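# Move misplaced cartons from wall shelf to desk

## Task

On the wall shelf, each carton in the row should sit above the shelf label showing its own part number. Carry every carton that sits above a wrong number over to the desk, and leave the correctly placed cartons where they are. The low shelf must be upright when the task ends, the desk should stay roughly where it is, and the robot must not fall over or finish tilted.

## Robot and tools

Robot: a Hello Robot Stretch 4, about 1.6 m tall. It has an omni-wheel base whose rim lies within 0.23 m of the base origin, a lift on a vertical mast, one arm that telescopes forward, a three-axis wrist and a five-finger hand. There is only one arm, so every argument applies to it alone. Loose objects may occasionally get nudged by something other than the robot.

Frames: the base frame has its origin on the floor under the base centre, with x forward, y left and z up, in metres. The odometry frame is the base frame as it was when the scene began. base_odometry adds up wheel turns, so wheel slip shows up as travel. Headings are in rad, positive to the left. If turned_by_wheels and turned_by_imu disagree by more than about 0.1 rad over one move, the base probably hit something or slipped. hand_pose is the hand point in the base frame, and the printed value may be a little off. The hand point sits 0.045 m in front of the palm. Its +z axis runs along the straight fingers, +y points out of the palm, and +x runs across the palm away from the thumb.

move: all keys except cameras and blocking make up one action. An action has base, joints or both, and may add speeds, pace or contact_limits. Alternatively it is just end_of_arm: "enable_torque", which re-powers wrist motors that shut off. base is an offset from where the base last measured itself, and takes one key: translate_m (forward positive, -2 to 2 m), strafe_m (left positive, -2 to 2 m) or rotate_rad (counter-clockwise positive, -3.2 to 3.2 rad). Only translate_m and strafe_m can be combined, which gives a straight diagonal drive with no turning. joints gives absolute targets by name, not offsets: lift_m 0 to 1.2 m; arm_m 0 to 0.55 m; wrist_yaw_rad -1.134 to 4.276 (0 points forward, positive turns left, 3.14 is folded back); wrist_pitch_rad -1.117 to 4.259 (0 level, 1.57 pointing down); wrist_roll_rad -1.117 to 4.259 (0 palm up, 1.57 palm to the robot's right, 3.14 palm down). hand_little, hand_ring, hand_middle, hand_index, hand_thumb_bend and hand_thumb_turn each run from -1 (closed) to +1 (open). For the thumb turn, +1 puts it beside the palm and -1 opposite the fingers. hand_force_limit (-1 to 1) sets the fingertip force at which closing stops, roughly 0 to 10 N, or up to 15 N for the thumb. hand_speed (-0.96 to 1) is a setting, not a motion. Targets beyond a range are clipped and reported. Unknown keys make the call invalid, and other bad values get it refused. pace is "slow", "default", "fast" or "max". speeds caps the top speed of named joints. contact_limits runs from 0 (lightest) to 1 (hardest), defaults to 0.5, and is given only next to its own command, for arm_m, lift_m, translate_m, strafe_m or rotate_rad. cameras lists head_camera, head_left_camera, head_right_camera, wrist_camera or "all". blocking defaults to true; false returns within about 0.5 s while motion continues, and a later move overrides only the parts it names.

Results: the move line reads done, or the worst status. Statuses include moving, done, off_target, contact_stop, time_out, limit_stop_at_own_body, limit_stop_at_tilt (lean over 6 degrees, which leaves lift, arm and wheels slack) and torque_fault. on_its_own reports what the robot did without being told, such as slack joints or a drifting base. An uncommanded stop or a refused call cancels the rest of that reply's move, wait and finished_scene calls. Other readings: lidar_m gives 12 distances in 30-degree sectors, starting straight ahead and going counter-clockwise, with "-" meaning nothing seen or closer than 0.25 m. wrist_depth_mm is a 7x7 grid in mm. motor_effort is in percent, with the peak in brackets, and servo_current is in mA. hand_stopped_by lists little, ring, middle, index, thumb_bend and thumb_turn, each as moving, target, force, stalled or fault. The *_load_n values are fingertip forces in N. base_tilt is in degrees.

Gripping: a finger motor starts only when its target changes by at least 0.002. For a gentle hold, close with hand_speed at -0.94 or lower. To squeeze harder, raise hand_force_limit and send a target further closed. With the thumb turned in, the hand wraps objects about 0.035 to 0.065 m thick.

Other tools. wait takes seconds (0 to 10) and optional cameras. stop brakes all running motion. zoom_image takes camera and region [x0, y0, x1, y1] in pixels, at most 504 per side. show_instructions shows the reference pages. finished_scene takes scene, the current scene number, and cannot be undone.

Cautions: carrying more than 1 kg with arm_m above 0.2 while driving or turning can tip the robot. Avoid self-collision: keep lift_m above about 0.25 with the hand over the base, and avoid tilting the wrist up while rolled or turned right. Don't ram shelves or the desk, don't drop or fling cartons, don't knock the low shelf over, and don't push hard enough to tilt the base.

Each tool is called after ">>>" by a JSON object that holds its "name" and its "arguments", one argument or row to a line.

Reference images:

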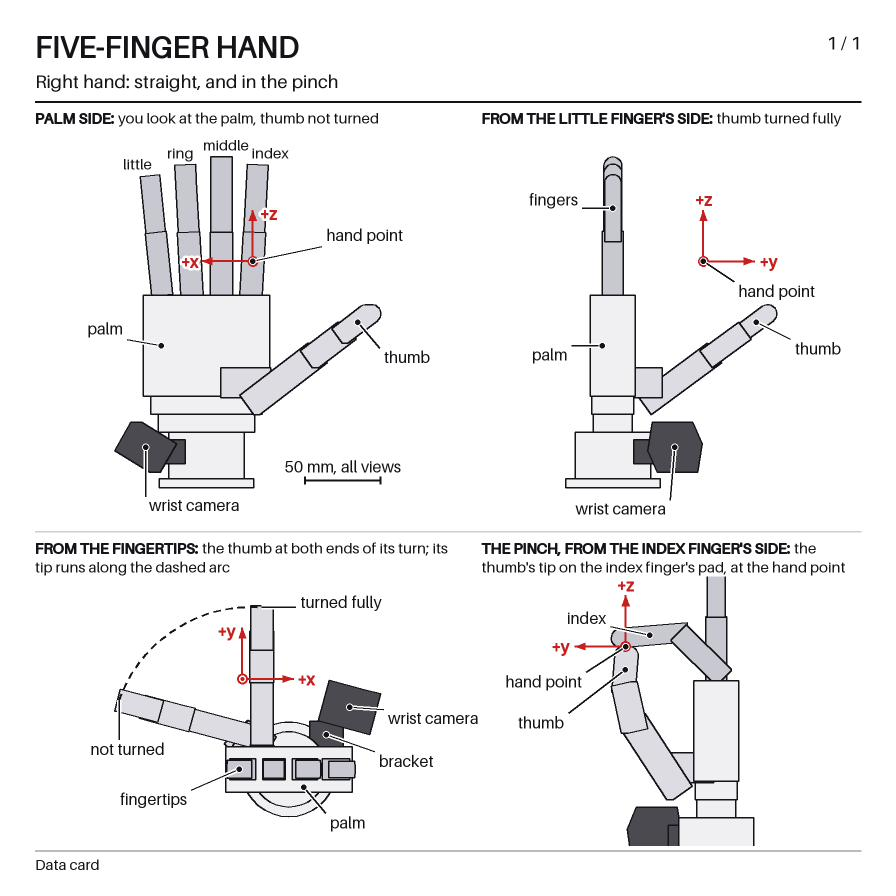

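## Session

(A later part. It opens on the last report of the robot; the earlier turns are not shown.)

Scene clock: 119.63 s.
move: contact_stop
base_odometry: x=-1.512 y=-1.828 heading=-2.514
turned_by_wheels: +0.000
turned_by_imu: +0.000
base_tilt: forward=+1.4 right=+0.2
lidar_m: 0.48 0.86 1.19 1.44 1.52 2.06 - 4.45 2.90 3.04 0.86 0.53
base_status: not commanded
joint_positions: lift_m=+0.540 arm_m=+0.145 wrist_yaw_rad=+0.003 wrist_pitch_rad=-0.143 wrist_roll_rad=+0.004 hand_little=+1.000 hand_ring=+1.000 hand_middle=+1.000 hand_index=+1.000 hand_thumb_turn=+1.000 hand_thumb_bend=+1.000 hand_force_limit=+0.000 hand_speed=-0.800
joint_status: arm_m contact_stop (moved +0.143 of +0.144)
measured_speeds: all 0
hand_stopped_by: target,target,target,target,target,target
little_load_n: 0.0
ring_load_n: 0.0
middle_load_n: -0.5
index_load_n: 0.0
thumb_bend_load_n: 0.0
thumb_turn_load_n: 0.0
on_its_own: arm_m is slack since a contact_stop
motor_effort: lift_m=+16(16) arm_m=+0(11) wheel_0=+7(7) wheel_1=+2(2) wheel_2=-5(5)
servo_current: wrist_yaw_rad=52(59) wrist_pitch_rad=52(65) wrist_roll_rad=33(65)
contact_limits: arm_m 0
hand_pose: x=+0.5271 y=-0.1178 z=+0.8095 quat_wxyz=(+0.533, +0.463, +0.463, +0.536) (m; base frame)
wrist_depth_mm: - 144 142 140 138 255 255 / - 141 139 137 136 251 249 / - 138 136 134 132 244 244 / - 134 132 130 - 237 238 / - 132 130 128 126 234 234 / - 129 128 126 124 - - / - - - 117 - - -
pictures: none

>>> {"name": "move", "arguments": {
  "joints": {"arm_m": 0.141}
}}

>>> {"name": "move", "arguments": {
  "joints": {"lift_m": 0.562},
  "speeds": {"lift_m": 0.04},
  "contact_limits": {"lift_m": 0.4},
  "cameras": ["wrist_camera"]
}}

>>> {"name": "move", "arguments": {
  "joints": {"arm_m": 0.117},
  "speeds": {"arm_m": 0.02},
  "cameras": ["wrist_camera"]
}}

Scene clock: 123.23 s.
move: done
base_odometry: x=-1.512 y=-1.828 heading=-2.514
turned_by_wheels: +0.000
turned_by_imu: +0.000
base_tilt: forward=+1.4 right=+0.3
lidar_m: 0.46 0.84 1.13 1.47 1.50 2.05 - 4.46 2.92 3.01 0.85 0.48
base_status: not commanded
joint_positions: lift_m=+0.540 arm_m=+0.141 wrist_yaw_rad=+0.003 wrist_pitch_rad=-0.143 wrist_roll_rad=+0.004 hand_little=+1.000 hand_ring=+1.000 hand_middle=+1.000 hand_index=+1.000 hand_thumb_turn=+1.000 hand_thumb_bend=+1.000 hand_force_limit=+0.000 hand_speed=-0.800
joint_status: all done
measured_speeds: all 0
hand_stopped_by: target,target,target,target,target,target
little_load_n: 0.0
ring_load_n: 0.0
middle_load_n: 0.0
index_load_n: 0.0
thumb_bend_load_n: 0.0
thumb_turn_load_n: 0.0
motor_effort: lift_m=+16(16) arm_m=-6(8) wheel_0=+2(7) wheel_1=+2(3) wheel_2=+0(5)
servo_current: wrist_yaw_rad=46(59) wrist_pitch_rad=52(59) wrist_roll_rad=33(46)
hand_pose: x=+0.5230 y=-0.1178 z=+0.8095 quat_wxyz=(+0.533, +0.463, +0.463, +0.536) (m; base frame)
wrist_depth_mm: - 148 146 143 142 257 256 / - 144 142 140 138 254 251 / - 140 139 137 135 246 246 / - 137 136 133 131 240 240 / - 135 133 131 129 236 236 / - 132 131 129 127 - - / - - - 117 - - -
pictures: none

Scene clock: 124.20 s.
move: done
base_odometry: x=-1.512 y=-1.828 heading=-2.514
turned_by_wheels: +0.000
turned_by_imu: +0.000
base_tilt: forward=+1.3 right=+0.4
lidar_m: 0.49 0.85 1.15 1.45 1.50 2.03 - 4.49 2.90 3.03 0.86 0.53
base_status: not commanded
joint_positions: lift_m=+0.562 arm_m=+0.141 wrist_yaw_rad=+0.003 wrist_pitch_rad=-0.141 wrist_roll_rad=+0.003 hand_little=+1.000 hand_ring=+1.000 hand_middle=+1.000 hand_index=+1.000 hand_thumb_turn=+1.000 hand_thumb_bend=+1.000 hand_force_limit=+0.000 hand_speed=-0.800
joint_status: all done
measured_speeds: all 0
hand_stopped_by: target,target,target,target,target,target
little_load_n: 0.0
ring_load_n: 0.5
middle_load_n: 1.0
index_load_n: 0.0
thumb_bend_load_n: 0.0
thumb_turn_load_n: 0.0
motor_effort: lift_m=+24(25) arm_m=-6(6) wheel_0=+2(2) wheel_1=+2(2) wheel_2=+0(0)
servo_current: wrist_yaw_rad=52(59) wrist_pitch_rad=59(59) wrist_roll_rad=46(52)
contact_limits: lift_m 0.4
hand_pose: x=+0.5232 y=-0.1178 z=+0.8303 quat_wxyz=(+0.532, +0.464, +0.464, +0.536) (m; base frame)
wrist_depth_mm: - - 150 147 145 254 252 / - 146 145 143 141 250 247 / - 143 141 139 137 244 243 / - 139 138 134 132 239 237 / - 136 134 132 130 236 235 / - 132 131 129 127 - - / - - - 117 - - -
pictures: wrist_camera
camera_calibration:
wrist_camera: T_world_to_cam=[[0.0402367, -0.999131, -0.0108547, -0.104334], [0.175373, 0.0177565, -0.984342, 0.729963], [0.98368, 0.037703, 0.175935, -0.498489], [0, 0, 0, 1]] pos_world=[0.366536, -0.0984103, 0.805103]

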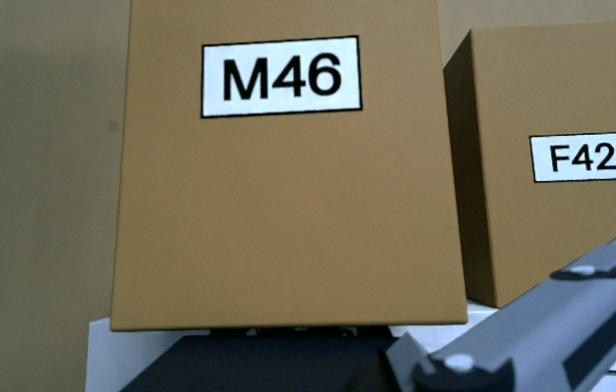

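Scene clock: 125.73 s.
move: done
base_odometry: x=-1.512 y=-1.828 heading=-2.514
turned_by_wheels: +0.000
turned_by_imu: +0.000
base_tilt: forward=+1.3 right=+0.4
lidar_m: 0.45 0.84 1.15 1.46 1.53 2.05 - 4.46 2.92 3.02 0.87 0.51
base_status: not commanded
joint_positions: lift_m=+0.562 arm_m=+0.117 wrist_yaw_rad=+0.003 wrist_pitch_rad=-0.141 wrist_roll_rad=+0.003 hand_little=+1.000 hand_ring=+1.000 hand_middle=+1.000 hand_index=+1.000 hand_thumb_turn=+1.000 hand_thumb_bend=+1.000 hand_force_limit=+0.000 hand_speed=-0.800
joint_status: all done
measured_speeds: all 0
hand_stopped_by: target,target,target,target,target,target
little_load_n: 0.0
ring_load_n: 0.5
middle_load_n: 1.0
index_load_n: 0.0
thumb_bend_load_n: -0.5
thumb_turn_load_n: 0.0
motor_effort: lift_m=+24(25) arm_m=-6(9) wheel_0=+2(2) wheel_1=+2(3) wheel_2=+0(0)
servo_current: wrist_yaw_rad=59(59) wrist_pitch_rad=59(65) wrist_roll_rad=33(65)
contact_limits: lift_m 0.4
hand_pose: x=+0.4993 y=-0.1178 z=+0.8303 quat_wxyz=(+0.532, +0.464, +0.464, +0.536) (m; base frame)
wrist_depth_mm: - - 149 147 145 - - / - 146 145 143 141 273 272 / - 142 141 138 137 266 267 / - 139 137 134 132 263 260 / - 135 133 132 130 256 258 / - 132 130 128 127 - - / - - - 117 - - -
pictures: wrist_camera
camera_calibration:
wrist_camera: T_world_to_cam=[[0.0402367, -0.999131, -0.0108547, -0.103368], [0.175373, 0.0177565, -0.984342, 0.734172], [0.98368, 0.037703, 0.175935, -0.474881], [0, 0, 0, 1]] pos_world=[0.342536, -0.0984103, 0.805103]

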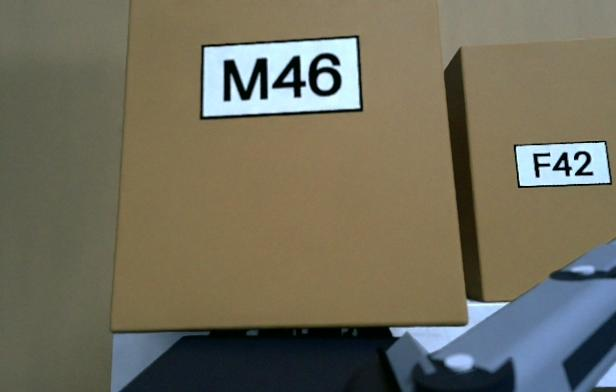

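>>> {"name": "move", "arguments": {
  "joints": {"lift_m": 0.590, "wrist_pitch_rad": 0.08, "arm_m": 0.113},
  "speeds": {"lift_m": 0.037, "wrist_pitch_rad": 0.28, "arm_m": 0.01},
  "contact_limits": {"lift_m": 0.4},
  "cameras": ["wrist_camera", "head_camera"]
}}

>>> {"name": "move", "arguments": {
  "joints": {"lift_m": 0.5865},
  "speeds": {"lift_m": 0.03}
}}

>>> {"name": "move", "arguments": {
  "joints": {"arm_m": 0.143},
  "speeds": {"arm_m": 0.03},
  "contact_limits": {"arm_m": 0.1},
  "cameras": ["wrist_camera"]
}}

Scene clock: 131.37 s.
move: done
base_odometry: x=-1.512 y=-1.828 heading=-2.514
turned_by_wheels: +0.000
turned_by_imu: +0.000
base_tilt: forward=+1.5 right=+0.2
lidar_m: 0.44 0.86 1.17 1.46 1.54 2.05 - 4.45 2.92 3.02 0.84 0.46
base_status: not commanded
joint_positions: lift_m=+0.590 arm_m=+0.113 wrist_yaw_rad=+0.003 wrist_pitch_rad=+0.082 wrist_roll_rad=+0.003 hand_little=+1.000 hand_ring=+1.000 hand_middle=+1.000 hand_index=+1.000 hand_thumb_turn=+1.000 hand_thumb_bend=+1.000 hand_force_limit=+0.000 hand_speed=-0.800
joint_status: all done
measured_speeds: all 0
hand_stopped_by: target,target,target,target,target,target
little_load_n: 0.0
ring_load_n: 0.0
middle_load_n: 0.0
index_load_n: 0.0
thumb_bend_load_n: 0.0
thumb_turn_load_n: 0.5
motor_effort: lift_m=+22(26) arm_m=-6(8) wheel_0=+2(2) wheel_1=+2(3) wheel_2=+0(0)
servo_current: wrist_yaw_rad=52(59) wrist_pitch_rad=39(52) wrist_roll_rad=33(59)
contact_limits: lift_m 0.4
hand_pose: x=+0.5100 y=-0.1177 z=+0.8097 quat_wxyz=(+0.478, +0.520, +0.520, +0.481) (m; base frame)
wrist_depth_mm: - 122 120 119 118 117 246 / - 124 122 120 118 248 248 / - 125 123 121 120 250 250 / - 126 125 123 121 253 253 / - 128 125 124 122 251 254 / - 129 128 125 124 - - / - - - 117 - - -
pictures: head_camera, wrist_camera
camera_calibration:
wrist_camera: T_world_to_cam=[[0.0369799, -0.999142, -0.018669, -0.0959247], [-0.0461391, 0.0169548, -0.998791, 0.836589], [0.99825, 0.0377965, -0.0454726, -0.309975], [0, 0, 0, 1]] pos_world=[0.351579, -0.0983106, 0.819691]

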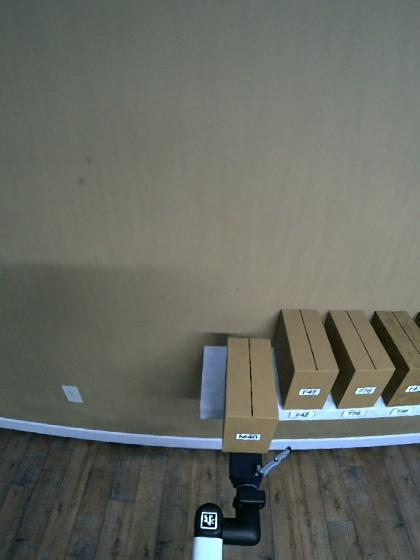

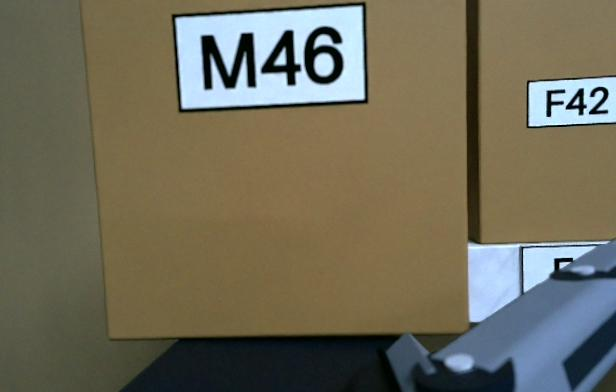

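Scene clock: 131.87 s.
move: done
base_odometry: x=-1.512 y=-1.828 heading=-2.514
turned_by_wheels: +0.000
turned_by_imu: +0.000
base_tilt: forward=+1.4 right=+0.2
lidar_m: 0.44 0.86 1.18 1.46 1.53 2.06 - 4.43 2.91 3.02 0.86 0.47
base_status: not commanded
joint_positions: lift_m=+0.587 arm_m=+0.113 wrist_yaw_rad=+0.003 wrist_pitch_rad=+0.082 wrist_roll_rad=+0.003 hand_little=+1.000 hand_ring=+1.000 hand_middle=+1.000 hand_index=+1.000 hand_thumb_turn=+1.000 hand_thumb_bend=+1.000 hand_force_limit=+0.000 hand_speed=-0.800
joint_status: all done
measured_speeds: all 0
hand_stopped_by: target,target,target,target,target,target
little_load_n: 0.0
ring_load_n: 0.0
middle_load_n: 0.0
index_load_n: 0.0
thumb_bend_load_n: 0.0
thumb_turn_load_n: 0.0
motor_effort: lift_m=+16(21) arm_m=-6(6) wheel_0=+2(2) wheel_1=+2(2) wheel_2=+0(0)
servo_current: wrist_yaw_rad=52(59) wrist_pitch_rad=46(52) wrist_roll_rad=46(52)
hand_pose: x=+0.5100 y=-0.1177 z=+0.8067 quat_wxyz=(+0.478, +0.520, +0.520, +0.481) (m; base frame)
wrist_depth_mm: - 120 118 117 116 245 245 / - 122 120 118 117 249 248 / - 123 122 120 118 250 251 / - 125 - 122 121 253 251 / - 127 125 124 122 252 248 / - 129 127 126 123 - - / - - - 117 - - -
pictures: none

Scene clock: 133.23 s.
move: done
base_odometry: x=-1.512 y=-1.828 heading=-2.514
turned_by_wheels: +0.000
turned_by_imu: +0.000
base_tilt: forward=+1.3 right=+0.3
lidar_m: 0.45 0.87 1.18 1.46 1.54 2.00 - 4.47 2.89 3.03 0.84 0.49
base_status: not commanded
joint_positions: lift_m=+0.587 arm_m=+0.143 wrist_yaw_rad=+0.003 wrist_pitch_rad=+0.082 wrist_roll_rad=+0.003 hand_little=+1.000 hand_ring=+1.000 hand_middle=+1.000 hand_index=+1.000 hand_thumb_turn=+1.000 hand_thumb_bend=+1.000 hand_force_limit=+0.000 hand_speed=-0.800
joint_status: all done
measured_speeds: all 0
hand_stopped_by: target,target,target,target,target,target
little_load_n: 0.0
ring_load_n: 0.0
middle_load_n: 0.0
index_load_n: 0.0
thumb_bend_load_n: 0.0
thumb_turn_load_n: 0.0
motor_effort: lift_m=+16(16) arm_m=+6(8) wheel_0=+2(2) wheel_1=+2(2) wheel_2=+0(0)
servo_current: wrist_yaw_rad=52(59) wrist_pitch_rad=46(46) wrist_roll_rad=52(59)
contact_limits: arm_m 0.1
hand_pose: x=+0.5397 y=-0.1177 z=+0.8067 quat_wxyz=(+0.478, +0.520, +0.520, +0.481) (m; base frame)
wrist_depth_mm: - - - - - - 217 / - - - - - - 219 / - - - - - - - / - - - - - - 224 / - - - - - - - / - - - - - - - / - - - - - - -
pictures: wrist_camera
camera_calibration:
wrist_camera: T_world_to_cam=[[0.0369718, -0.999142, -0.0186785, -0.0970682], [-0.0465386, 0.0169496, -0.998773, 0.8351], [0.998232, 0.0377957, -0.045872, -0.339426], [0, 0, 0, 1]] pos_world=[0.381279, -0.0983106, 0.816692]

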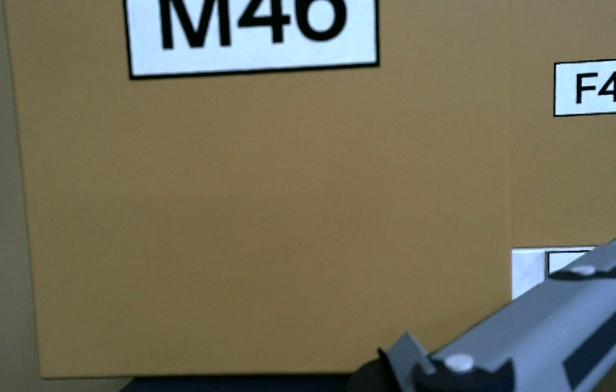

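>>> {"name": "move", "arguments": {
  "joints": {"lift_m": 0.5475, "wrist_pitch_rad": -0.11, "arm_m": 0.142},
  "speeds": {"lift_m": 0.041, "wrist_pitch_rad": 0.2, "arm_m": 0.01},
  "cameras": ["wrist_camera"]
}}

>>> {"name": "move", "arguments": {
  "joints": {"lift_m": 0.481, "wrist_pitch_rad": -0.4, "arm_m": 0.161},
  "speeds": {"lift_m": 0.047, "wrist_pitch_rad": 0.2, "arm_m": 0.014},
  "cameras": ["wrist_camera", "head_camera"]
}}

Scene clock: 138.70 s.
move: done
base_odometry: x=-1.512 y=-1.828 heading=-2.514
turned_by_wheels: +0.000
turned_by_imu: +0.000
base_tilt: forward=+1.3 right=+0.2
lidar_m: 0.44 0.86 1.18 1.49 1.54 2.01 - 4.45 2.93 3.03 0.87 0.48
base_status: not commanded
joint_positions: lift_m=+0.548 arm_m=+0.142 wrist_yaw_rad=+0.003 wrist_pitch_rad=-0.100 wrist_roll_rad=+0.003 hand_little=+1.000 hand_ring=+1.000 hand_middle=+1.000 hand_index=+1.000 hand_thumb_turn=+1.000 hand_thumb_bend=+1.000 hand_force_limit=+0.000 hand_speed=-0.800
joint_status: all done
measured_speeds: all 0
hand_stopped_by: target,target,target,target,target,target
little_load_n: 0.0
ring_load_n: 0.0
middle_load_n: 0.0
index_load_n: 0.0
thumb_bend_load_n: 0.0
thumb_turn_load_n: 0.0
motor_effort: lift_m=+16(17) arm_m=-4(8) wheel_0=+2(2) wheel_1=+2(3) wheel_2=+0(0)
servo_current: wrist_yaw_rad=59(59) wrist_pitch_rad=59(117) wrist_roll_rad=33(59)
hand_pose: x=+0.5276 y=-0.1178 z=+0.8079 quat_wxyz=(+0.523, +0.474, +0.474, +0.526) (m; base frame)
wrist_depth_mm: - 106 105 103 103 - 248 / 107 105 104 103 102 - 245 / - 105 104 103 101 101 240 / - 105 104 102 - - 237 / - 104 103 102 - - 234 / - 104 103 102 100 - - / - - 102 101 - - -
pictures: wrist_camera
camera_calibration:
wrist_camera: T_world_to_cam=[[0.0397332, -0.999135, -0.0122695, -0.103346], [0.13539, 0.0175493, -0.990637, 0.733296], [0.989995, 0.0377, 0.13597, -0.469896], [0, 0, 0, 1]] pos_world=[0.370021, -0.0984103, 0.789054]

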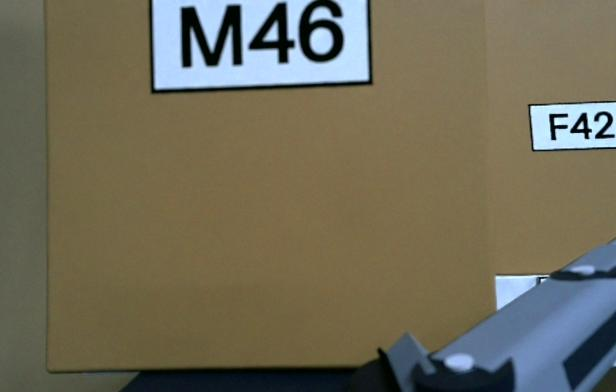

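Scene clock: 140.57 s.
move: done
base_odometry: x=-1.512 y=-1.828 heading=-2.515
turned_by_wheels: +0.000
turned_by_imu: +0.000
base_tilt: forward=+1.4 right=+0.2
lidar_m: 0.42 0.85 1.16 1.46 1.53 2.04 - 4.47 2.91 3.03 0.85 0.47
base_status: not commanded
joint_positions: lift_m=+0.481 arm_m=+0.161 wrist_yaw_rad=+0.000 wrist_pitch_rad=-0.385 wrist_roll_rad=+0.003 hand_little=+1.000 hand_ring=+1.000 hand_middle=+1.000 hand_index=+1.000 hand_thumb_turn=+1.000 hand_thumb_bend=+1.000 hand_force_limit=+0.000 hand_speed=-0.800
joint_status: all done
measured_speeds: all 0
hand_stopped_by: target,target,target,target,target,target
little_load_n: 0.0
ring_load_n: 0.0
middle_load_n: 0.0
index_load_n: 0.0
thumb_bend_load_n: 0.0
thumb_turn_load_n: 0.0
motor_effort: lift_m=+17(20) arm_m=+6(18) wheel_0=+2(11) wheel_1=+2(6) wheel_2=-2(8)
servo_current: wrist_yaw_rad=46(65) wrist_pitch_rad=78(98) wrist_roll_rad=59(59)
hand_pose: x=+0.5144 y=-0.1185 z=+0.7982 quat_wxyz=(+0.586, +0.396, +0.394, +0.587) (m; base frame)
wrist_depth_mm: 113 113 112 112 112 - - / - 110 110 109 109 - 291 / - 107 108 107 107 106 274 / - 106 105 105 - - 259 / - 103 103 103 - - 247 / - 101 100 101 - - - / - - - - - - -
pictures: head_camera, wrist_camera
camera_calibration:
wrist_camera: T_world_to_cam=[[0.0384609, -0.999259, -0.00148879, -0.111609], [0.408252, 0.0170732, -0.91271, 0.522926], [0.912059, 0.0344958, 0.408606, -0.633362], [0, 0, 0, 1]] pos_world=[0.368471, -0.0986062, 0.735909]

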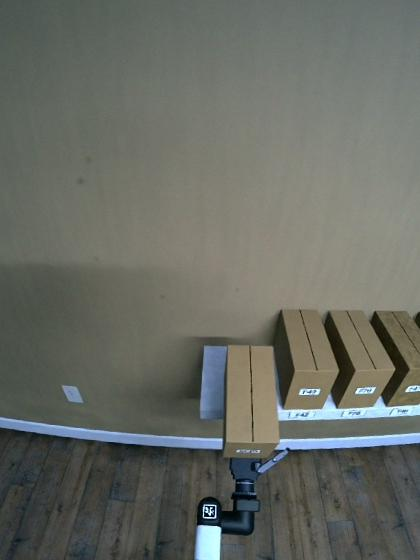

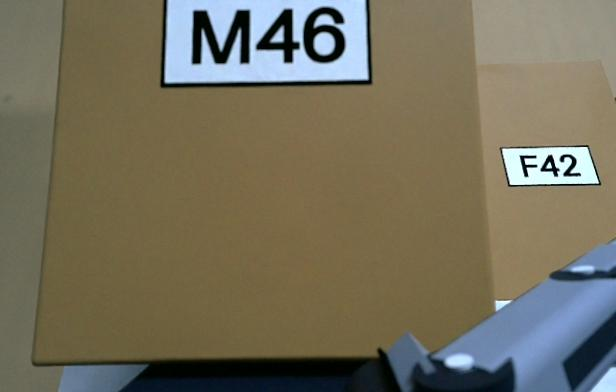

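>>> {"name": "move", "arguments": {
  "joints": {"lift_m": 0.505},
  "speeds": {"lift_m": 0.04},
  "cameras": ["wrist_camera"]
}}

>>> {"name": "move", "arguments": {
  "joints": {"lift_m": 0.535, "wrist_roll_rad": 0.03},
  "speeds": {"lift_m": 0.04, "wrist_roll_rad": 0.1},
  "cameras": ["wrist_camera", "head_camera"]
}}

Scene clock: 146.23 s.
move: done
base_odometry: x=-1.512 y=-1.828 heading=-2.515
turned_by_wheels: +0.000
turned_by_imu: +0.000
base_tilt: forward=+1.4 right=+0.3
lidar_m: 0.41 0.86 1.19 1.46 1.54 2.01 - 4.46 2.92 3.03 0.87 0.42
base_status: not commanded
joint_positions: lift_m=+0.504 arm_m=+0.161 wrist_yaw_rad=+0.000 wrist_pitch_rad=-0.385 wrist_roll_rad=+0.003 hand_little=+1.000 hand_ring=+1.000 hand_middle=+1.000 hand_index=+1.000 hand_thumb_turn=+1.000 hand_thumb_bend=+1.000 hand_force_limit=+0.000 hand_speed=-0.800
joint_status: all done
measured_speeds: all 0
hand_stopped_by: target,target,target,target,target,target
little_load_n: 0.0
ring_load_n: 0.5
middle_load_n: 0.5
index_load_n: 0.0
thumb_bend_load_n: 0.0
thumb_turn_load_n: 0.0
motor_effort: lift_m=+25(28) arm_m=+6(6) wheel_0=+2(2) wheel_1=+2(2) wheel_2=-1(2)
servo_current: wrist_yaw_rad=52(59) wrist_pitch_rad=85(85) wrist_roll_rad=39(65)
hand_pose: x=+0.5144 y=-0.1185 z=+0.8215 quat_wxyz=(+0.586, +0.396, +0.394, +0.587) (m; base frame)
wrist_depth_mm: 113 113 113 112 112 - - / - 111 110 110 109 - 282 / - 107 108 107 107 106 267 / - 106 105 105 - - 252 / - 103 103 102 - - 241 / - 101 - 101 - - - / - - - - - - -
pictures: wrist_camera
camera_calibration:
wrist_camera: T_world_to_cam=[[0.0384609, -0.999259, -0.00148879, -0.111575], [0.408252, 0.0170732, -0.91271, 0.544192], [0.912059, 0.0344958, 0.408606, -0.642883], [0, 0, 0, 1]] pos_world=[0.368471, -0.0986062, 0.759209]

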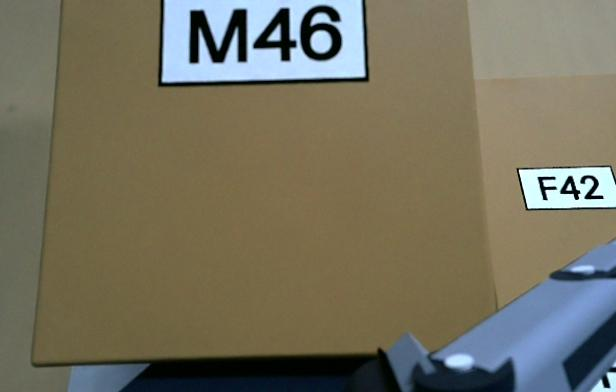

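Scene clock: 147.40 s.
move: done
base_odometry: x=-1.512 y=-1.828 heading=-2.515
turned_by_wheels: +0.000
turned_by_imu: +0.000
base_tilt: forward=+1.4 right=+0.2
lidar_m: 0.41 0.87 1.19 1.46 1.51 2.04 - 4.45 2.90 3.00 0.83 0.41
base_status: not commanded
joint_positions: lift_m=+0.534 arm_m=+0.161 wrist_yaw_rad=+0.000 wrist_pitch_rad=-0.385 wrist_roll_rad=+0.026 hand_little=+1.000 hand_ring=+1.000 hand_middle=+1.000 hand_index=+1.000 hand_thumb_turn=+1.000 hand_thumb_bend=+1.000 hand_force_limit=+0.000 hand_speed=-0.800
joint_status: all done
measured_speeds: all 0
hand_stopped_by: target,target,target,target,target,target
little_load_n: 0.0
ring_load_n: 0.5
middle_load_n: 0.5
index_load_n: 0.0
thumb_bend_load_n: 0.0
thumb_turn_load_n: 0.0
motor_effort: lift_m=+26(27) arm_m=+6(6) wheel_0=+2(2) wheel_1=+2(2) wheel_2=-1(1)
servo_current: wrist_yaw_rad=46(59) wrist_pitch_rad=78(85) wrist_roll_rad=26(72)
hand_pose: x=+0.5147 y=-0.1199 z=+0.8508 quat_wxyz=(+0.579, +0.400, +0.390, +0.594) (m; base frame)
wrist_depth_mm: 114 113 113 112 112 - - / - 111 110 110 109 - - / - 107 108 107 107 107 264 / - 106 105 105 - - 249 / - 103 103 102 - - 237 / - 101 - 100 - - - / - - - - - - -
pictures: head_camera, wrist_camera
camera_calibration:
wrist_camera: T_world_to_cam=[[0.0470921, -0.99863, -0.0228127, -0.0991237], [0.40801, 0.0400763, -0.912097, 0.573194], [0.911762, 0.0336447, 0.409338, -0.655619], [0, 0, 0, 1]] pos_world=[0.368567, -0.0999013, 0.788918]

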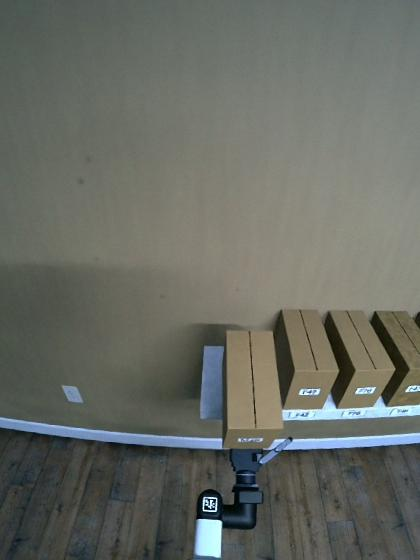

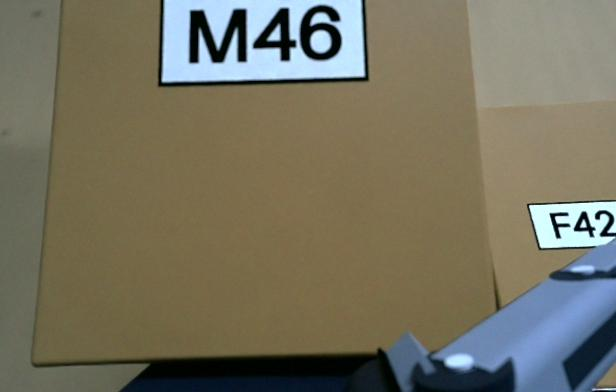

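>>> {"name": "move", "arguments": {
  "joints": {"lift_m": 0.57, "wrist_roll_rad": 0.015},
  "speeds": {"lift_m": 0.08, "wrist_roll_rad": 0.1}
}}

>>> {"name": "move", "arguments": {
  "joints": {"arm_m": 0.04},
  "speeds": {"arm_m": 0.06},
  "cameras": ["wrist_camera"]
}}

>>> {"name": "move", "arguments": {
  "base": {"translate_m": -0.3},
  "pace": "slow",
  "cameras": ["head_camera"]
}}

Scene clock: 150.77 s.
move: done
base_odometry: x=-1.512 y=-1.828 heading=-2.515
turned_by_wheels: +0.000
turned_by_imu: +0.000
base_tilt: forward=+1.3 right=+0.2
lidar_m: 0.42 0.85 1.18 1.47 1.52 2.02 - 4.41 2.93 3.04 0.81 0.43
base_status: not commanded
joint_positions: lift_m=+0.569 arm_m=+0.161 wrist_yaw_rad=+0.000 wrist_pitch_rad=-0.385 wrist_roll_rad=+0.018 hand_little=+1.000 hand_ring=+1.000 hand_middle=+1.000 hand_index=+1.000 hand_thumb_turn=+1.000 hand_thumb_bend=+1.000 hand_force_limit=+0.000 hand_speed=-0.800
joint_status: all done
measured_speeds: all 0
hand_stopped_by: target,target,target,target,target,target
little_load_n: 0.0
ring_load_n: 0.5
middle_load_n: 1.0
index_load_n: 0.0
thumb_bend_load_n: 0.0
thumb_turn_load_n: 0.0
motor_effort: lift_m=+26(28) arm_m=+5(6) wheel_0=+2(2) wheel_1=+2(3) wheel_2=-1(1)
servo_current: wrist_yaw_rad=52(59) wrist_pitch_rad=85(85) wrist_roll_rad=52(65)
hand_pose: x=+0.5146 y=-0.1194 z=+0.8860 quat_wxyz=(+0.581, +0.399, +0.391, +0.592) (m; base frame)
wrist_depth_mm: 113 112 113 112 112 - - / - 110 110 110 109 - - / - 107 108 107 107 106 258 / - 106 105 105 - - 249 / - 103 103 102 - - 239 / - 101 - 100 - - - / - - - - - - -
pictures: none

Scene clock: 153.23 s.
move: done
base_odometry: x=-1.512 y=-1.828 heading=-2.515
turned_by_wheels: +0.000
turned_by_imu: +0.000
base_tilt: forward=+1.4 right=+0.2
lidar_m: 0.29 0.85 1.18 1.46 1.52 1.99 - 4.45 2.93 3.03 0.88 0.31
base_status: not commanded
joint_positions: lift_m=+0.569 arm_m=+0.040 wrist_yaw_rad=+0.000 wrist_pitch_rad=-0.385 wrist_roll_rad=+0.018 hand_little=+1.000 hand_ring=+1.000 hand_middle=+1.000 hand_index=+1.000 hand_thumb_turn=+1.000 hand_thumb_bend=+1.000 hand_force_limit=+0.000 hand_speed=-0.800
joint_status: all done
measured_speeds: all 0
hand_stopped_by: target,target,target,target,target,target
little_load_n: 0.0
ring_load_n: 0.5
middle_load_n: 0.5
index_load_n: 0.0
thumb_bend_load_n: 0.0
thumb_turn_load_n: 0.0
motor_effort: lift_m=+26(26) arm_m=-6(9) wheel_0=+2(2) wheel_1=+2(3) wheel_2=-1(1)
servo_current: wrist_yaw_rad=52(59) wrist_pitch_rad=78(91) wrist_roll_rad=52(59)
hand_pose: x=+0.3939 y=-0.1194 z=+0.8860 quat_wxyz=(+0.581, +0.399, +0.391, +0.592) (m; base frame)
wrist_depth_mm: 114 113 113 112 112 - - / - 111 111 110 110 - - / - 107 108 107 107 107 - / - 106 105 105 - - - / - 103 103 102 - - 359 / - 101 - 101 - - - / - - - - - - -
pictures: wrist_camera
camera_calibration:
wrist_camera: T_world_to_cam=[[0.0441288, -0.998904, -0.0155972, -0.0973798], [0.408159, 0.0322769, -0.91234, 0.65382], [0.911844, 0.0338943, 0.409136, -0.559782], [0, 0, 0, 1]] pos_world=[0.247868, -0.0994029, 0.824015]

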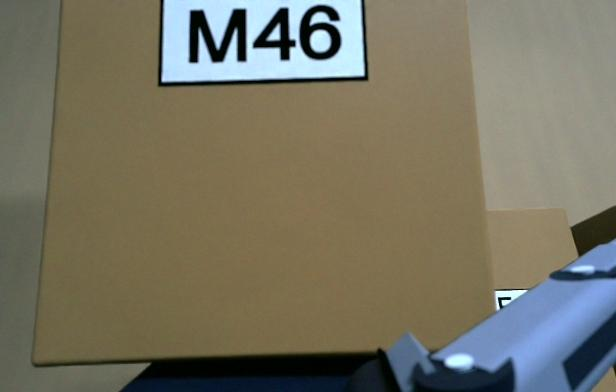

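Scene clock: 157.53 s.
move: done
base_odometry: x=-1.269 y=-1.652 heading=-2.515
turned_by_wheels: +0.000
turned_by_imu: -0.001
base_tilt: forward=+1.3 right=+0.1
lidar_m: 0.28 1.17 1.56 1.45 1.48 2.08 - 4.45 2.83 3.03 1.31 0.30
base_status: done
joint_positions: lift_m=+0.569 arm_m=+0.040 wrist_yaw_rad=+0.000 wrist_pitch_rad=-0.385 wrist_roll_rad=+0.018 hand_little=+1.000 hand_ring=+1.000 hand_middle=+1.000 hand_index=+1.000 hand_thumb_turn=+1.000 hand_thumb_bend=+1.000 hand_force_limit=+0.000 hand_speed=-0.800
joint_status: not commanded
measured_speeds: all 0
hand_stopped_by: target,target,target,target,target,target
little_load_n: 0.0
ring_load_n: 0.5
middle_load_n: 1.0
index_load_n: 0.0
thumb_bend_load_n: 0.0
thumb_turn_load_n: 0.0
motor_effort: lift_m=+26(26) arm_m=-6(6) wheel_0=-2(8) wheel_1=-2(5) wheel_2=+0(10)
servo_current: wrist_yaw_rad=46(65) wrist_pitch_rad=85(91) wrist_roll_rad=59(72)
hand_pose: x=+0.3939 y=-0.1194 z=+0.8860 quat_wxyz=(+0.581, +0.399, +0.391, +0.592) (m; base frame)
wrist_depth_mm: 113 113 113 112 112 - - / - 110 110 110 109 - - / - 107 108 107 107 107 - / - 106 105 105 - - - / - 103 103 102 - - - / - 101 - 101 - - - / - - - - - - -
pictures: head_camera

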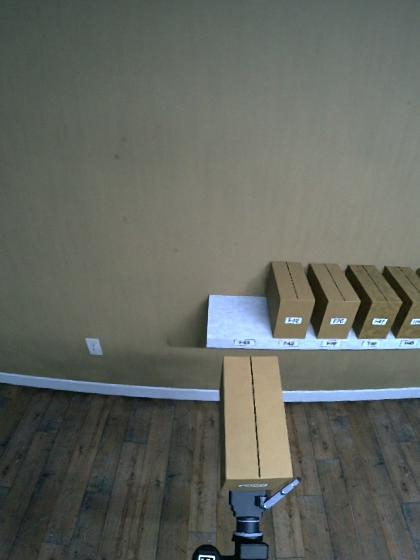

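>>> {"name": "move", "arguments": {
  "base": {"rotate_rad": 3.14},
  "pace": "slow",
  "cameras": ["head_camera"]
}}

Scene clock: 164.03 s.
move: done
base_odometry: x=-1.269 y=-1.652 heading=+0.625
turned_by_wheels: +3.140
turned_by_imu: +3.063
base_tilt: forward=+1.3 right=+0.2
lidar_m: 0.31 4.20 2.80 2.94 1.33 0.93 0.88 1.16 1.54 1.45 1.49 0.31
base_status: done
joint_positions: lift_m=+0.569 arm_m=+0.040 wrist_yaw_rad=+0.000 wrist_pitch_rad=-0.385 wrist_roll_rad=+0.018 hand_little=+1.000 hand_ring=+1.000 hand_middle=+1.000 hand_index=+1.000 hand_thumb_turn=+1.000 hand_thumb_bend=+1.000 hand_force_limit=+0.000 hand_speed=-0.800
joint_status: not commanded
measured_speeds: all 0
hand_stopped_by: target,target,target,target,target,target
little_load_n: 0.0
ring_load_n: 0.0
middle_load_n: 1.0
index_load_n: 0.0
thumb_bend_load_n: -0.5
thumb_turn_load_n: 0.0
motor_effort: lift_m=+26(26) arm_m=-6(6) wheel_0=-1(9) wheel_1=-1(7) wheel_2=+0(14)
servo_current: wrist_yaw_rad=46(59) wrist_pitch_rad=78(91) wrist_roll_rad=33(65)
hand_pose: x=+0.3939 y=-0.1194 z=+0.8861 quat_wxyz=(+0.581, +0.399, +0.391, +0.592) (m; base frame)
wrist_depth_mm: - 112 112 112 111 - - / - 110 109 109 109 - - / - 107 107 107 107 107 - / - 105 104 105 - - - / - 102 102 102 - - - / - 101 - - - - - / - - - - - - -
pictures: head_camera

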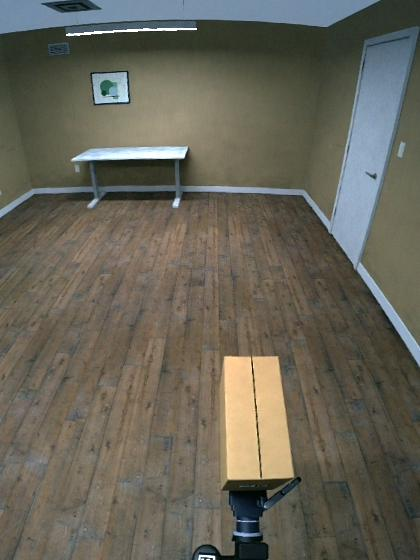

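>>> {"name": "zoom_image", "arguments": {
  "camera": "head_camera",
  "region": [60, 130, 200, 220]
}}

Scaled by 3.600 from the camera's 420x560 image, which has a finer 1200x1600 frame.

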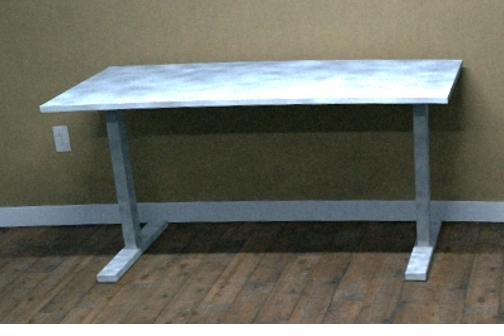

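>>> {"name": "move", "arguments": {
  "base": {"translate_m": 1.6, "strafe_m": 0.50},
  "joints": {"lift_m": 0.6},
  "speeds": {"lift_m": 0.05}
}}

>>> {"name": "move", "arguments": {
  "base": {"translate_m": 1.4, "strafe_m": 0.435},
  "cameras": ["head_camera", "wrist_camera"]
}}

Scene clock: 179.87 s.
move: done
base_odometry: x=-0.264 y=-0.310 heading=+0.625
turned_by_wheels: +0.000
turned_by_imu: +0.001
base_tilt: forward=+1.3 right=+0.2
lidar_m: 0.30 2.58 2.77 2.20 2.35 2.90 2.75 2.82 1.97 1.88 1.95 0.32
base_status: done
joint_positions: lift_m=+0.600 arm_m=+0.040 wrist_yaw_rad=+0.000 wrist_pitch_rad=-0.385 wrist_roll_rad=+0.018 hand_little=+1.000 hand_ring=+1.000 hand_middle=+1.000 hand_index=+1.000 hand_thumb_turn=+1.000 hand_thumb_bend=+1.000 hand_force_limit=+0.000 hand_speed=-0.800
joint_status: all done
measured_speeds: all 0
hand_stopped_by: target,target,target,target,target,target
little_load_n: 0.0
ring_load_n: 0.5
middle_load_n: 1.0
index_load_n: 0.0
thumb_bend_load_n: 0.0
thumb_turn_load_n: 0.0
motor_effort: lift_m=+25(28) arm_m=-6(6) wheel_0=+2(6) wheel_1=+1(8) wheel_2=+1(13)
servo_current: wrist_yaw_rad=52(65) wrist_pitch_rad=78(91) wrist_roll_rad=46(72)
hand_pose: x=+0.3939 y=-0.1194 z=+0.9161 quat_wxyz=(+0.581, +0.399, +0.391, +0.592) (m; base frame)
wrist_depth_mm: - 112 112 112 112 - - / - 110 110 110 109 - - / - 107 108 107 107 107 - / - 106 104 105 - - - / - 103 102 102 - - - / - 101 - - - - - / - - - - - - -
pictures: none

Scene clock: 186.20 s.
move: done
base_odometry: x=+0.616 y=+0.862 heading=+0.625
turned_by_wheels: +0.000
turned_by_imu: +0.001
base_tilt: forward=+1.4 right=+0.2
lidar_m: 0.29 1.13 1.51 2.25 2.07 2.61 - 3.32 2.39 2.21 2.33 0.31
base_status: done
joint_positions: lift_m=+0.600 arm_m=+0.040 wrist_yaw_rad=+0.000 wrist_pitch_rad=-0.385 wrist_roll_rad=+0.018 hand_little=+1.000 hand_ring=+1.000 hand_middle=+1.000 hand_index=+1.000 hand_thumb_turn=+1.000 hand_thumb_bend=+1.000 hand_force_limit=+0.000 hand_speed=-0.800
joint_status: not commanded
measured_speeds: all 0
hand_stopped_by: target,target,target,target,target,target
little_load_n: 0.5
ring_load_n: 0.0
middle_load_n: 0.5
index_load_n: 0.0
thumb_bend_load_n: 0.0
thumb_turn_load_n: 0.0
motor_effort: lift_m=+25(25) arm_m=-6(6) wheel_0=+1(7) wheel_1=-1(8) wheel_2=+1(13)
servo_current: wrist_yaw_rad=46(59) wrist_pitch_rad=85(91) wrist_roll_rad=39(72)
hand_pose: x=+0.3939 y=-0.1194 z=+0.9161 quat_wxyz=(+0.581, +0.399, +0.391, +0.592) (m; base frame)
wrist_depth_mm: - 112 112 112 112 - - / - 110 110 110 109 - - / - 107 108 107 107 107 - / - 105 104 105 - - - / - 103 102 102 - - - / - 101 - - - - - / - - - - - - -
pictures: head_camera, wrist_camera
camera_calibration:
wrist_camera: T_world_to_cam=[[0.0440462, -0.998911, -0.0154155, -0.0970457], [0.40817, 0.0320775, -0.912342, 0.681261], [0.911843, 0.033893, 0.409139, -0.572099], [0, 0, 0, 1]] pos_world=[0.247869, -0.0994029, 0.854115]

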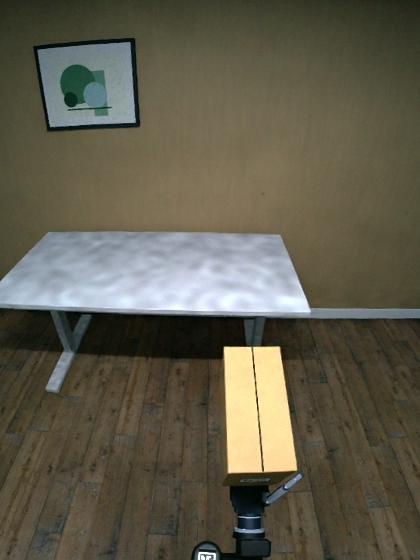

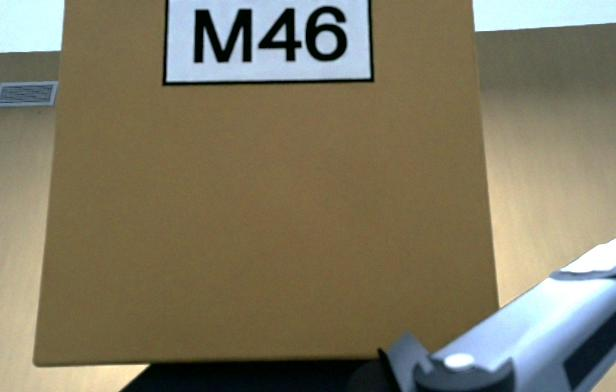

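>>> {"name": "zoom_image", "arguments": {
  "camera": "head_camera",
  "region": [180, 270, 320, 360]
}}

Scaled by 3.600 from the camera's 420x560 image, which has a finer 1200x1600 frame.

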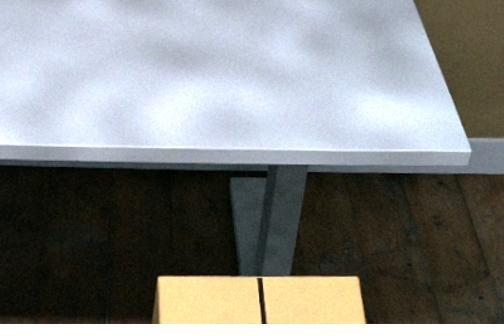

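>>> {"name": "move", "arguments": {
  "base": {"translate_m": 0.45},
  "pace": "slow",
  "cameras": ["head_camera"]
}}

>>> {"name": "zoom_image", "arguments": {
  "camera": "head_camera",
  "region": [120, 350, 340, 470]
}}

Scene clock: 198.40 s.
move: done
base_odometry: x=+0.980 y=+1.125 heading=+0.626
turned_by_wheels: +0.000
turned_by_imu: +0.000
base_tilt: forward=+1.3 right=+0.2
lidar_m: 0.30 0.64 0.91 2.26 2.31 2.62 - 3.34 2.35 2.21 2.17 0.32
base_status: done
joint_positions: lift_m=+0.600 arm_m=+0.040 wrist_yaw_rad=+0.000 wrist_pitch_rad=-0.385 wrist_roll_rad=+0.018 hand_little=+1.000 hand_ring=+1.000 hand_middle=+1.000 hand_index=+1.000 hand_thumb_turn=+1.000 hand_thumb_bend=+1.000 hand_force_limit=+0.000 hand_speed=-0.800
joint_status: not commanded
measured_speeds: all 0
hand_stopped_by: target,target,target,target,target,target
little_load_n: 0.0
ring_load_n: 0.5
middle_load_n: 1.0
index_load_n: 0.0
thumb_bend_load_n: 0.0
thumb_turn_load_n: 0.0
motor_effort: lift_m=+25(25) arm_m=-6(6) wheel_0=+2(7) wheel_1=+1(5) wheel_2=-2(12)
servo_current: wrist_yaw_rad=46(65) wrist_pitch_rad=78(91) wrist_roll_rad=33(72)
hand_pose: x=+0.3939 y=-0.1194 z=+0.9161 quat_wxyz=(+0.581, +0.399, +0.391, +0.592) (m; base frame)
wrist_depth_mm: 113 112 112 112 112 - - / - 110 110 110 109 - - / 1464 107 108 107 107 107 - / 1308 105 104 105 - - - / - 103 102 102 - - - / - 101 - 100 - - - / - - - - - - -
pictures: head_camera

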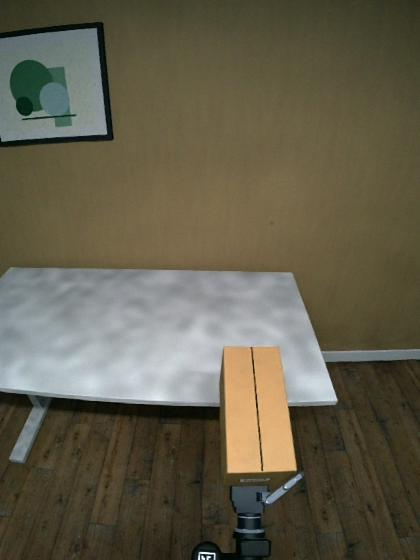

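Scaled by 2.291 from the camera's 420x560 image, which has a finer 1200x1600 frame.

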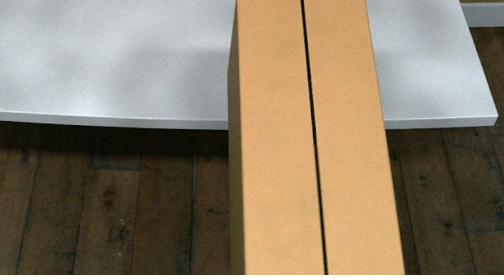

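>>> {"name": "move", "arguments": {
  "base": {"translate_m": 0.013, "rotate_rad": null},
  "joints": {"arm_m": 0.17},
  "speeds": {"arm_m": 0.08}
}}

>>> {"name": "move", "arguments": {
  "joints": {"lift_m": 0.445},
  "speeds": {"lift_m": 0.06},
  "contact_limits": {"lift_m": 0.0},
  "cameras": ["head_camera", "wrist_camera"]
}}


Scene clock: 210.73 s.
move: done
base_odometry: x=+0.980 y=+1.125 heading=+0.626
turned_by_wheels: +0.000
turned_by_imu: +0.000
base_tilt: forward=+1.3 right=+0.2
lidar_m: 0.29 0.66 0.88 2.26 2.33 2.62 - 3.32 2.36 2.20 2.13 0.30
base_status: not commanded
joint_positions: lift_m=+0.445 arm_m=+0.040 wrist_yaw_rad=+0.000 wrist_pitch_rad=-0.385 wrist_roll_rad=+0.018 hand_little=+1.000 hand_ring=+1.000 hand_middle=+1.000 hand_index=+1.000 hand_thumb_turn=+1.000 hand_thumb_bend=+1.000 hand_force_limit=+0.000 hand_speed=-0.800
joint_status: all done
measured_speeds: all 0
hand_stopped_by: target,target,target,target,target,target
little_load_n: 0.0
ring_load_n: 0.5
middle_load_n: 1.0
index_load_n: 0.0
thumb_bend_load_n: 0.0
thumb_turn_load_n: 0.0
motor_effort: lift_m=+19(22) arm_m=-6(6) wheel_0=+2(2) wheel_1=+1(2) wheel_2=-2(2)
servo_current: wrist_yaw_rad=46(59) wrist_pitch_rad=78(91) wrist_roll_rad=46(59)
contact_limits: lift_m 0
hand_pose: x=+0.3939 y=-0.1194 z=+0.7616 quat_wxyz=(+0.581, +0.399, +0.391, +0.592) (m; base frame)
wrist_depth_mm: 113 112 112 112 112 - - / 1537 110 110 110 110 - - / 1397 107 108 107 107 107 - / - 105 104 105 - - - / - 102 102 102 - - - / - 101 - 100 - - - / - - - - - - -
pictures: head_camera, wrist_camera
camera_calibration:
wrist_camera: T_world_to_cam=[[0.0440462, -0.998911, -0.0154155, -0.0994289], [0.40817, 0.0320775, -0.912342, 0.540213], [0.911843, 0.033893, 0.409139, -0.508846], [0, 0, 0, 1]] pos_world=[0.247869, -0.0994029, 0.699515]

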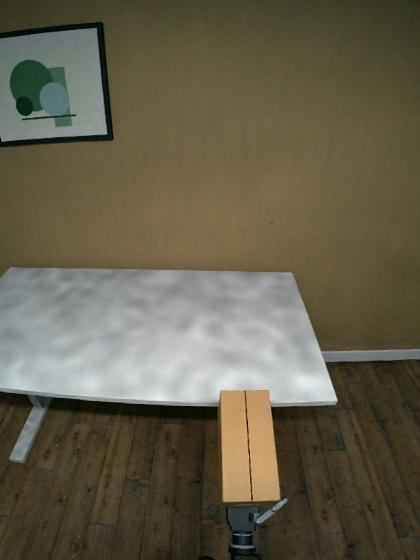

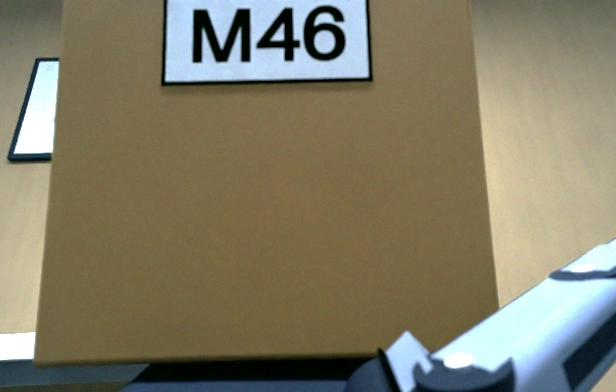

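>>> {"name": "move", "arguments": {
  "joints": {"lift_m": 0.6},
  "speeds": {"lift_m": 0.1}
}}

>>> {"name": "move", "arguments": {
  "base": {"translate_m": 0.014},
  "pace": "slow",
  "joints": {"arm_m": 0.17},
  "speeds": {"arm_m": 0.08}
}}

>>> {"name": "move", "arguments": {
  "joints": {"lift_m": 0.448},
  "speeds": {"lift_m": 0.06},
  "contact_limits": {"lift_m": 0.0},
  "cameras": ["head_camera", "wrist_camera"]
}}

Scene clock: 217.77 s.
move: done
base_odometry: x=+0.980 y=+1.125 heading=+0.626
turned_by_wheels: +0.000
turned_by_imu: +0.000
base_tilt: forward=+1.3 right=+0.1
lidar_m: 0.29 0.67 0.88 2.27 2.30 2.65 - 3.31 2.34 2.21 2.14 0.30
base_status: not commanded
joint_positions: lift_m=+0.599 arm_m=+0.040 wrist_yaw_rad=+0.000 wrist_pitch_rad=-0.385 wrist_roll_rad=+0.018 hand_little=+1.000 hand_ring=+1.000 hand_middle=+1.000 hand_index=+1.000 hand_thumb_turn=+1.000 hand_thumb_bend=+1.000 hand_force_limit=+0.000 hand_speed=-0.800
joint_status: all done
measured_speeds: all 0
hand_stopped_by: target,target,target,target,target,target
little_load_n: 0.0
ring_load_n: 0.5
middle_load_n: 1.0
index_load_n: 0.0
thumb_bend_load_n: 0.0
thumb_turn_load_n: 0.0
motor_effort: lift_m=+26(27) arm_m=-5(6) wheel_0=+2(2) wheel_1=+1(2) wheel_2=-2(2)
servo_current: wrist_yaw_rad=52(59) wrist_pitch_rad=78(91) wrist_roll_rad=39(59)
hand_pose: x=+0.3939 y=-0.1194 z=+0.9161 quat_wxyz=(+0.581, +0.399, +0.391, +0.592) (m; base frame)
wrist_depth_mm: 113 113 113 112 112 - - / - 110 110 110 110 - - / 1430 107 108 107 107 107 - / 1336 106 105 105 - - - / - 103 103 102 - - - / - 101 - 101 - - - / - - - - - - -
pictures: none

Scene clock: 219.87 s.
move: done
base_odometry: x=+0.992 y=+1.134 heading=+0.626
turned_by_wheels: +0.000
turned_by_imu: +0.000
base_tilt: forward=+1.3 right=+0.2
lidar_m: 0.40 0.65 0.86 2.26 2.31 2.61 - 3.29 2.36 2.20 2.14 0.46
base_status: done
joint_positions: lift_m=+0.599 arm_m=+0.170 wrist_yaw_rad=+0.000 wrist_pitch_rad=-0.385 wrist_roll_rad=+0.018 hand_little=+1.000 hand_ring=+1.000 hand_middle=+1.000 hand_index=+1.000 hand_thumb_turn=+1.000 hand_thumb_bend=+1.000 hand_force_limit=+0.000 hand_speed=-0.800
joint_status: all done
measured_speeds: all 0
hand_stopped_by: target,target,target,target,target,target
little_load_n: 0.0
ring_load_n: 0.5
middle_load_n: 1.0
index_load_n: 0.0
thumb_bend_load_n: 0.0
thumb_turn_load_n: 0.0
motor_effort: lift_m=+25(26) arm_m=+6(8) wheel_0=+1(7) wheel_1=+3(5) wheel_2=-1(9)
servo_current: wrist_yaw_rad=46(59) wrist_pitch_rad=85(91) wrist_roll_rad=39(65)
hand_pose: x=+0.5236 y=-0.1194 z=+0.9161 quat_wxyz=(+0.581, +0.399, +0.391, +0.592) (m; base frame)
wrist_depth_mm: 113 112 112 112 112 - - / 1308 110 110 109 110 - - / 1229 107 107 107 107 107 - / - 105 104 105 - - - / - 102 102 102 - - - / - 101 - - - - - / - - - - - - -
pictures: none

Scene clock: 222.87 s.
move: done
base_odometry: x=+0.992 y=+1.134 heading=+0.626
turned_by_wheels: +0.000
turned_by_imu: +0.000
base_tilt: forward=+1.4 right=+0.2
lidar_m: 0.39 0.65 0.85 2.25 2.30 2.63 - 3.31 2.34 2.21 2.11 0.45
base_status: not commanded
joint_positions: lift_m=+0.448 arm_m=+0.170 wrist_yaw_rad=+0.000 wrist_pitch_rad=-0.385 wrist_roll_rad=+0.018 hand_little=+1.000 hand_ring=+1.000 hand_middle=+1.000 hand_index=+1.000 hand_thumb_turn=+1.000 hand_thumb_bend=+1.000 hand_force_limit=+0.000 hand_speed=-0.800
joint_status: all done
measured_speeds: all 0
hand_stopped_by: target,target,target,target,target,target
little_load_n: 0.0
ring_load_n: 0.5
middle_load_n: 1.0
index_load_n: 0.0
thumb_bend_load_n: 0.0
thumb_turn_load_n: 0.0
motor_effort: lift_m=+20(24) arm_m=+6(6) wheel_0=+1(1) wheel_1=+2(3) wheel_2=-1(1)
servo_current: wrist_yaw_rad=52(59) wrist_pitch_rad=85(85) wrist_roll_rad=20(59)
contact_limits: lift_m 0
hand_pose: x=+0.5236 y=-0.1194 z=+0.7646 quat_wxyz=(+0.581, +0.399, +0.391, +0.592) (m; base frame)
wrist_depth_mm: 114 113 113 112 112 - - / 1336 110 110 110 109 - - / 1281 107 108 107 107 107 - / - 105 105 105 - - - / - 102 102 102 - - - / - 101 - - - - - / - - - - - - -
pictures: head_camera, wrist_camera
camera_calibration:
wrist_camera: T_world_to_cam=[[0.0440462, -0.998911, -0.0154155, -0.105095], [0.40817, 0.0320775, -0.912342, 0.49001], [0.911843, 0.033893, 0.409139, -0.62834], [0, 0, 0, 1]] pos_world=[0.377569, -0.0994029, 0.702515]

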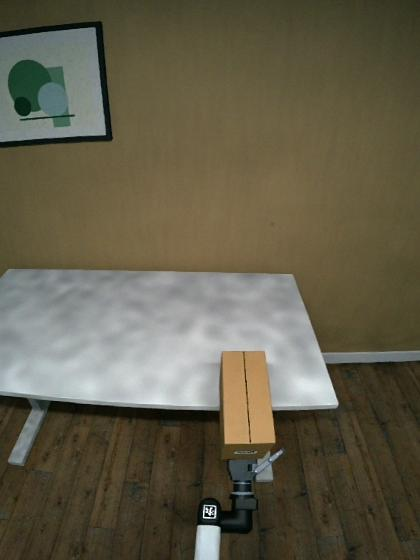

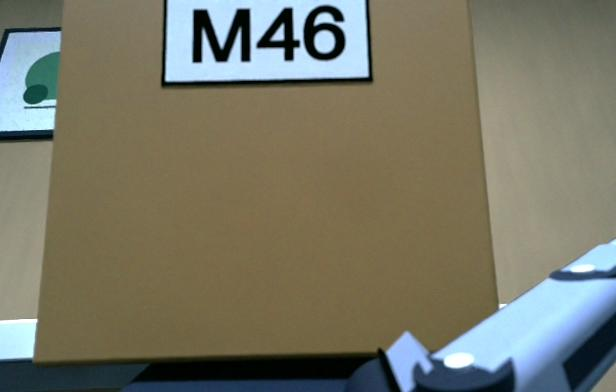

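>>> {"name": "move", "arguments": {
  "joints": {"lift_m": 0.436},
  "speeds": {"lift_m": 0.04},
  "contact_limits": {"lift_m": 0.0},
  "cameras": ["wrist_camera"]
}}

Scene clock: 224.77 s.
move: done
base_odometry: x=+0.992 y=+1.134 heading=+0.626
turned_by_wheels: +0.000
turned_by_imu: +0.000
base_tilt: forward=+1.4 right=+0.2
lidar_m: 0.41 0.62 0.87 2.25 2.33 2.65 - 3.34 2.36 2.22 2.14 0.44
base_status: not commanded
joint_positions: lift_m=+0.436 arm_m=+0.170 wrist_yaw_rad=+0.000 wrist_pitch_rad=-0.385 wrist_roll_rad=+0.018 hand_little=+1.000 hand_ring=+1.000 hand_middle=+1.000 hand_index=+1.000 hand_thumb_turn=+1.000 hand_thumb_bend=+1.000 hand_force_limit=+0.000 hand_speed=-0.800
joint_status: all done
measured_speeds: all 0
hand_stopped_by: target,target,target,target,target,target
little_load_n: 0.0
ring_load_n: 0.5
middle_load_n: 0.0
index_load_n: 0.0
thumb_bend_load_n: 0.0
thumb_turn_load_n: 0.0
motor_effort: lift_m=+18(19) arm_m=+5(6) wheel_0=+1(1) wheel_1=+2(3) wheel_2=-1(1)
servo_current: wrist_yaw_rad=59(59) wrist_pitch_rad=78(91) wrist_roll_rad=46(52)
contact_limits: lift_m 0
hand_pose: x=+0.5236 y=-0.1194 z=+0.7527 quat_wxyz=(+0.581, +0.399, +0.391, +0.592) (m; base frame)
wrist_depth_mm: 113 112 112 112 112 - - / 1336 110 109 110 109 - - / - 107 108 107 107 107 - / - 105 104 105 - - - / - 102 102 102 - - - / - 100 - - - - - / - - - - - - -
pictures: wrist_camera
camera_calibration:
wrist_camera: T_world_to_cam=[[0.0440462, -0.998911, -0.0154155, -0.105279], [0.40817, 0.0320775, -0.912342, 0.479153], [0.911843, 0.033893, 0.409139, -0.623471], [0, 0, 0, 1]] pos_world=[0.377569, -0.0994029, 0.690615]

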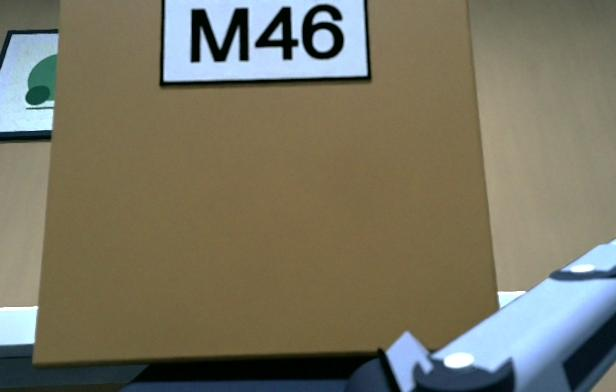

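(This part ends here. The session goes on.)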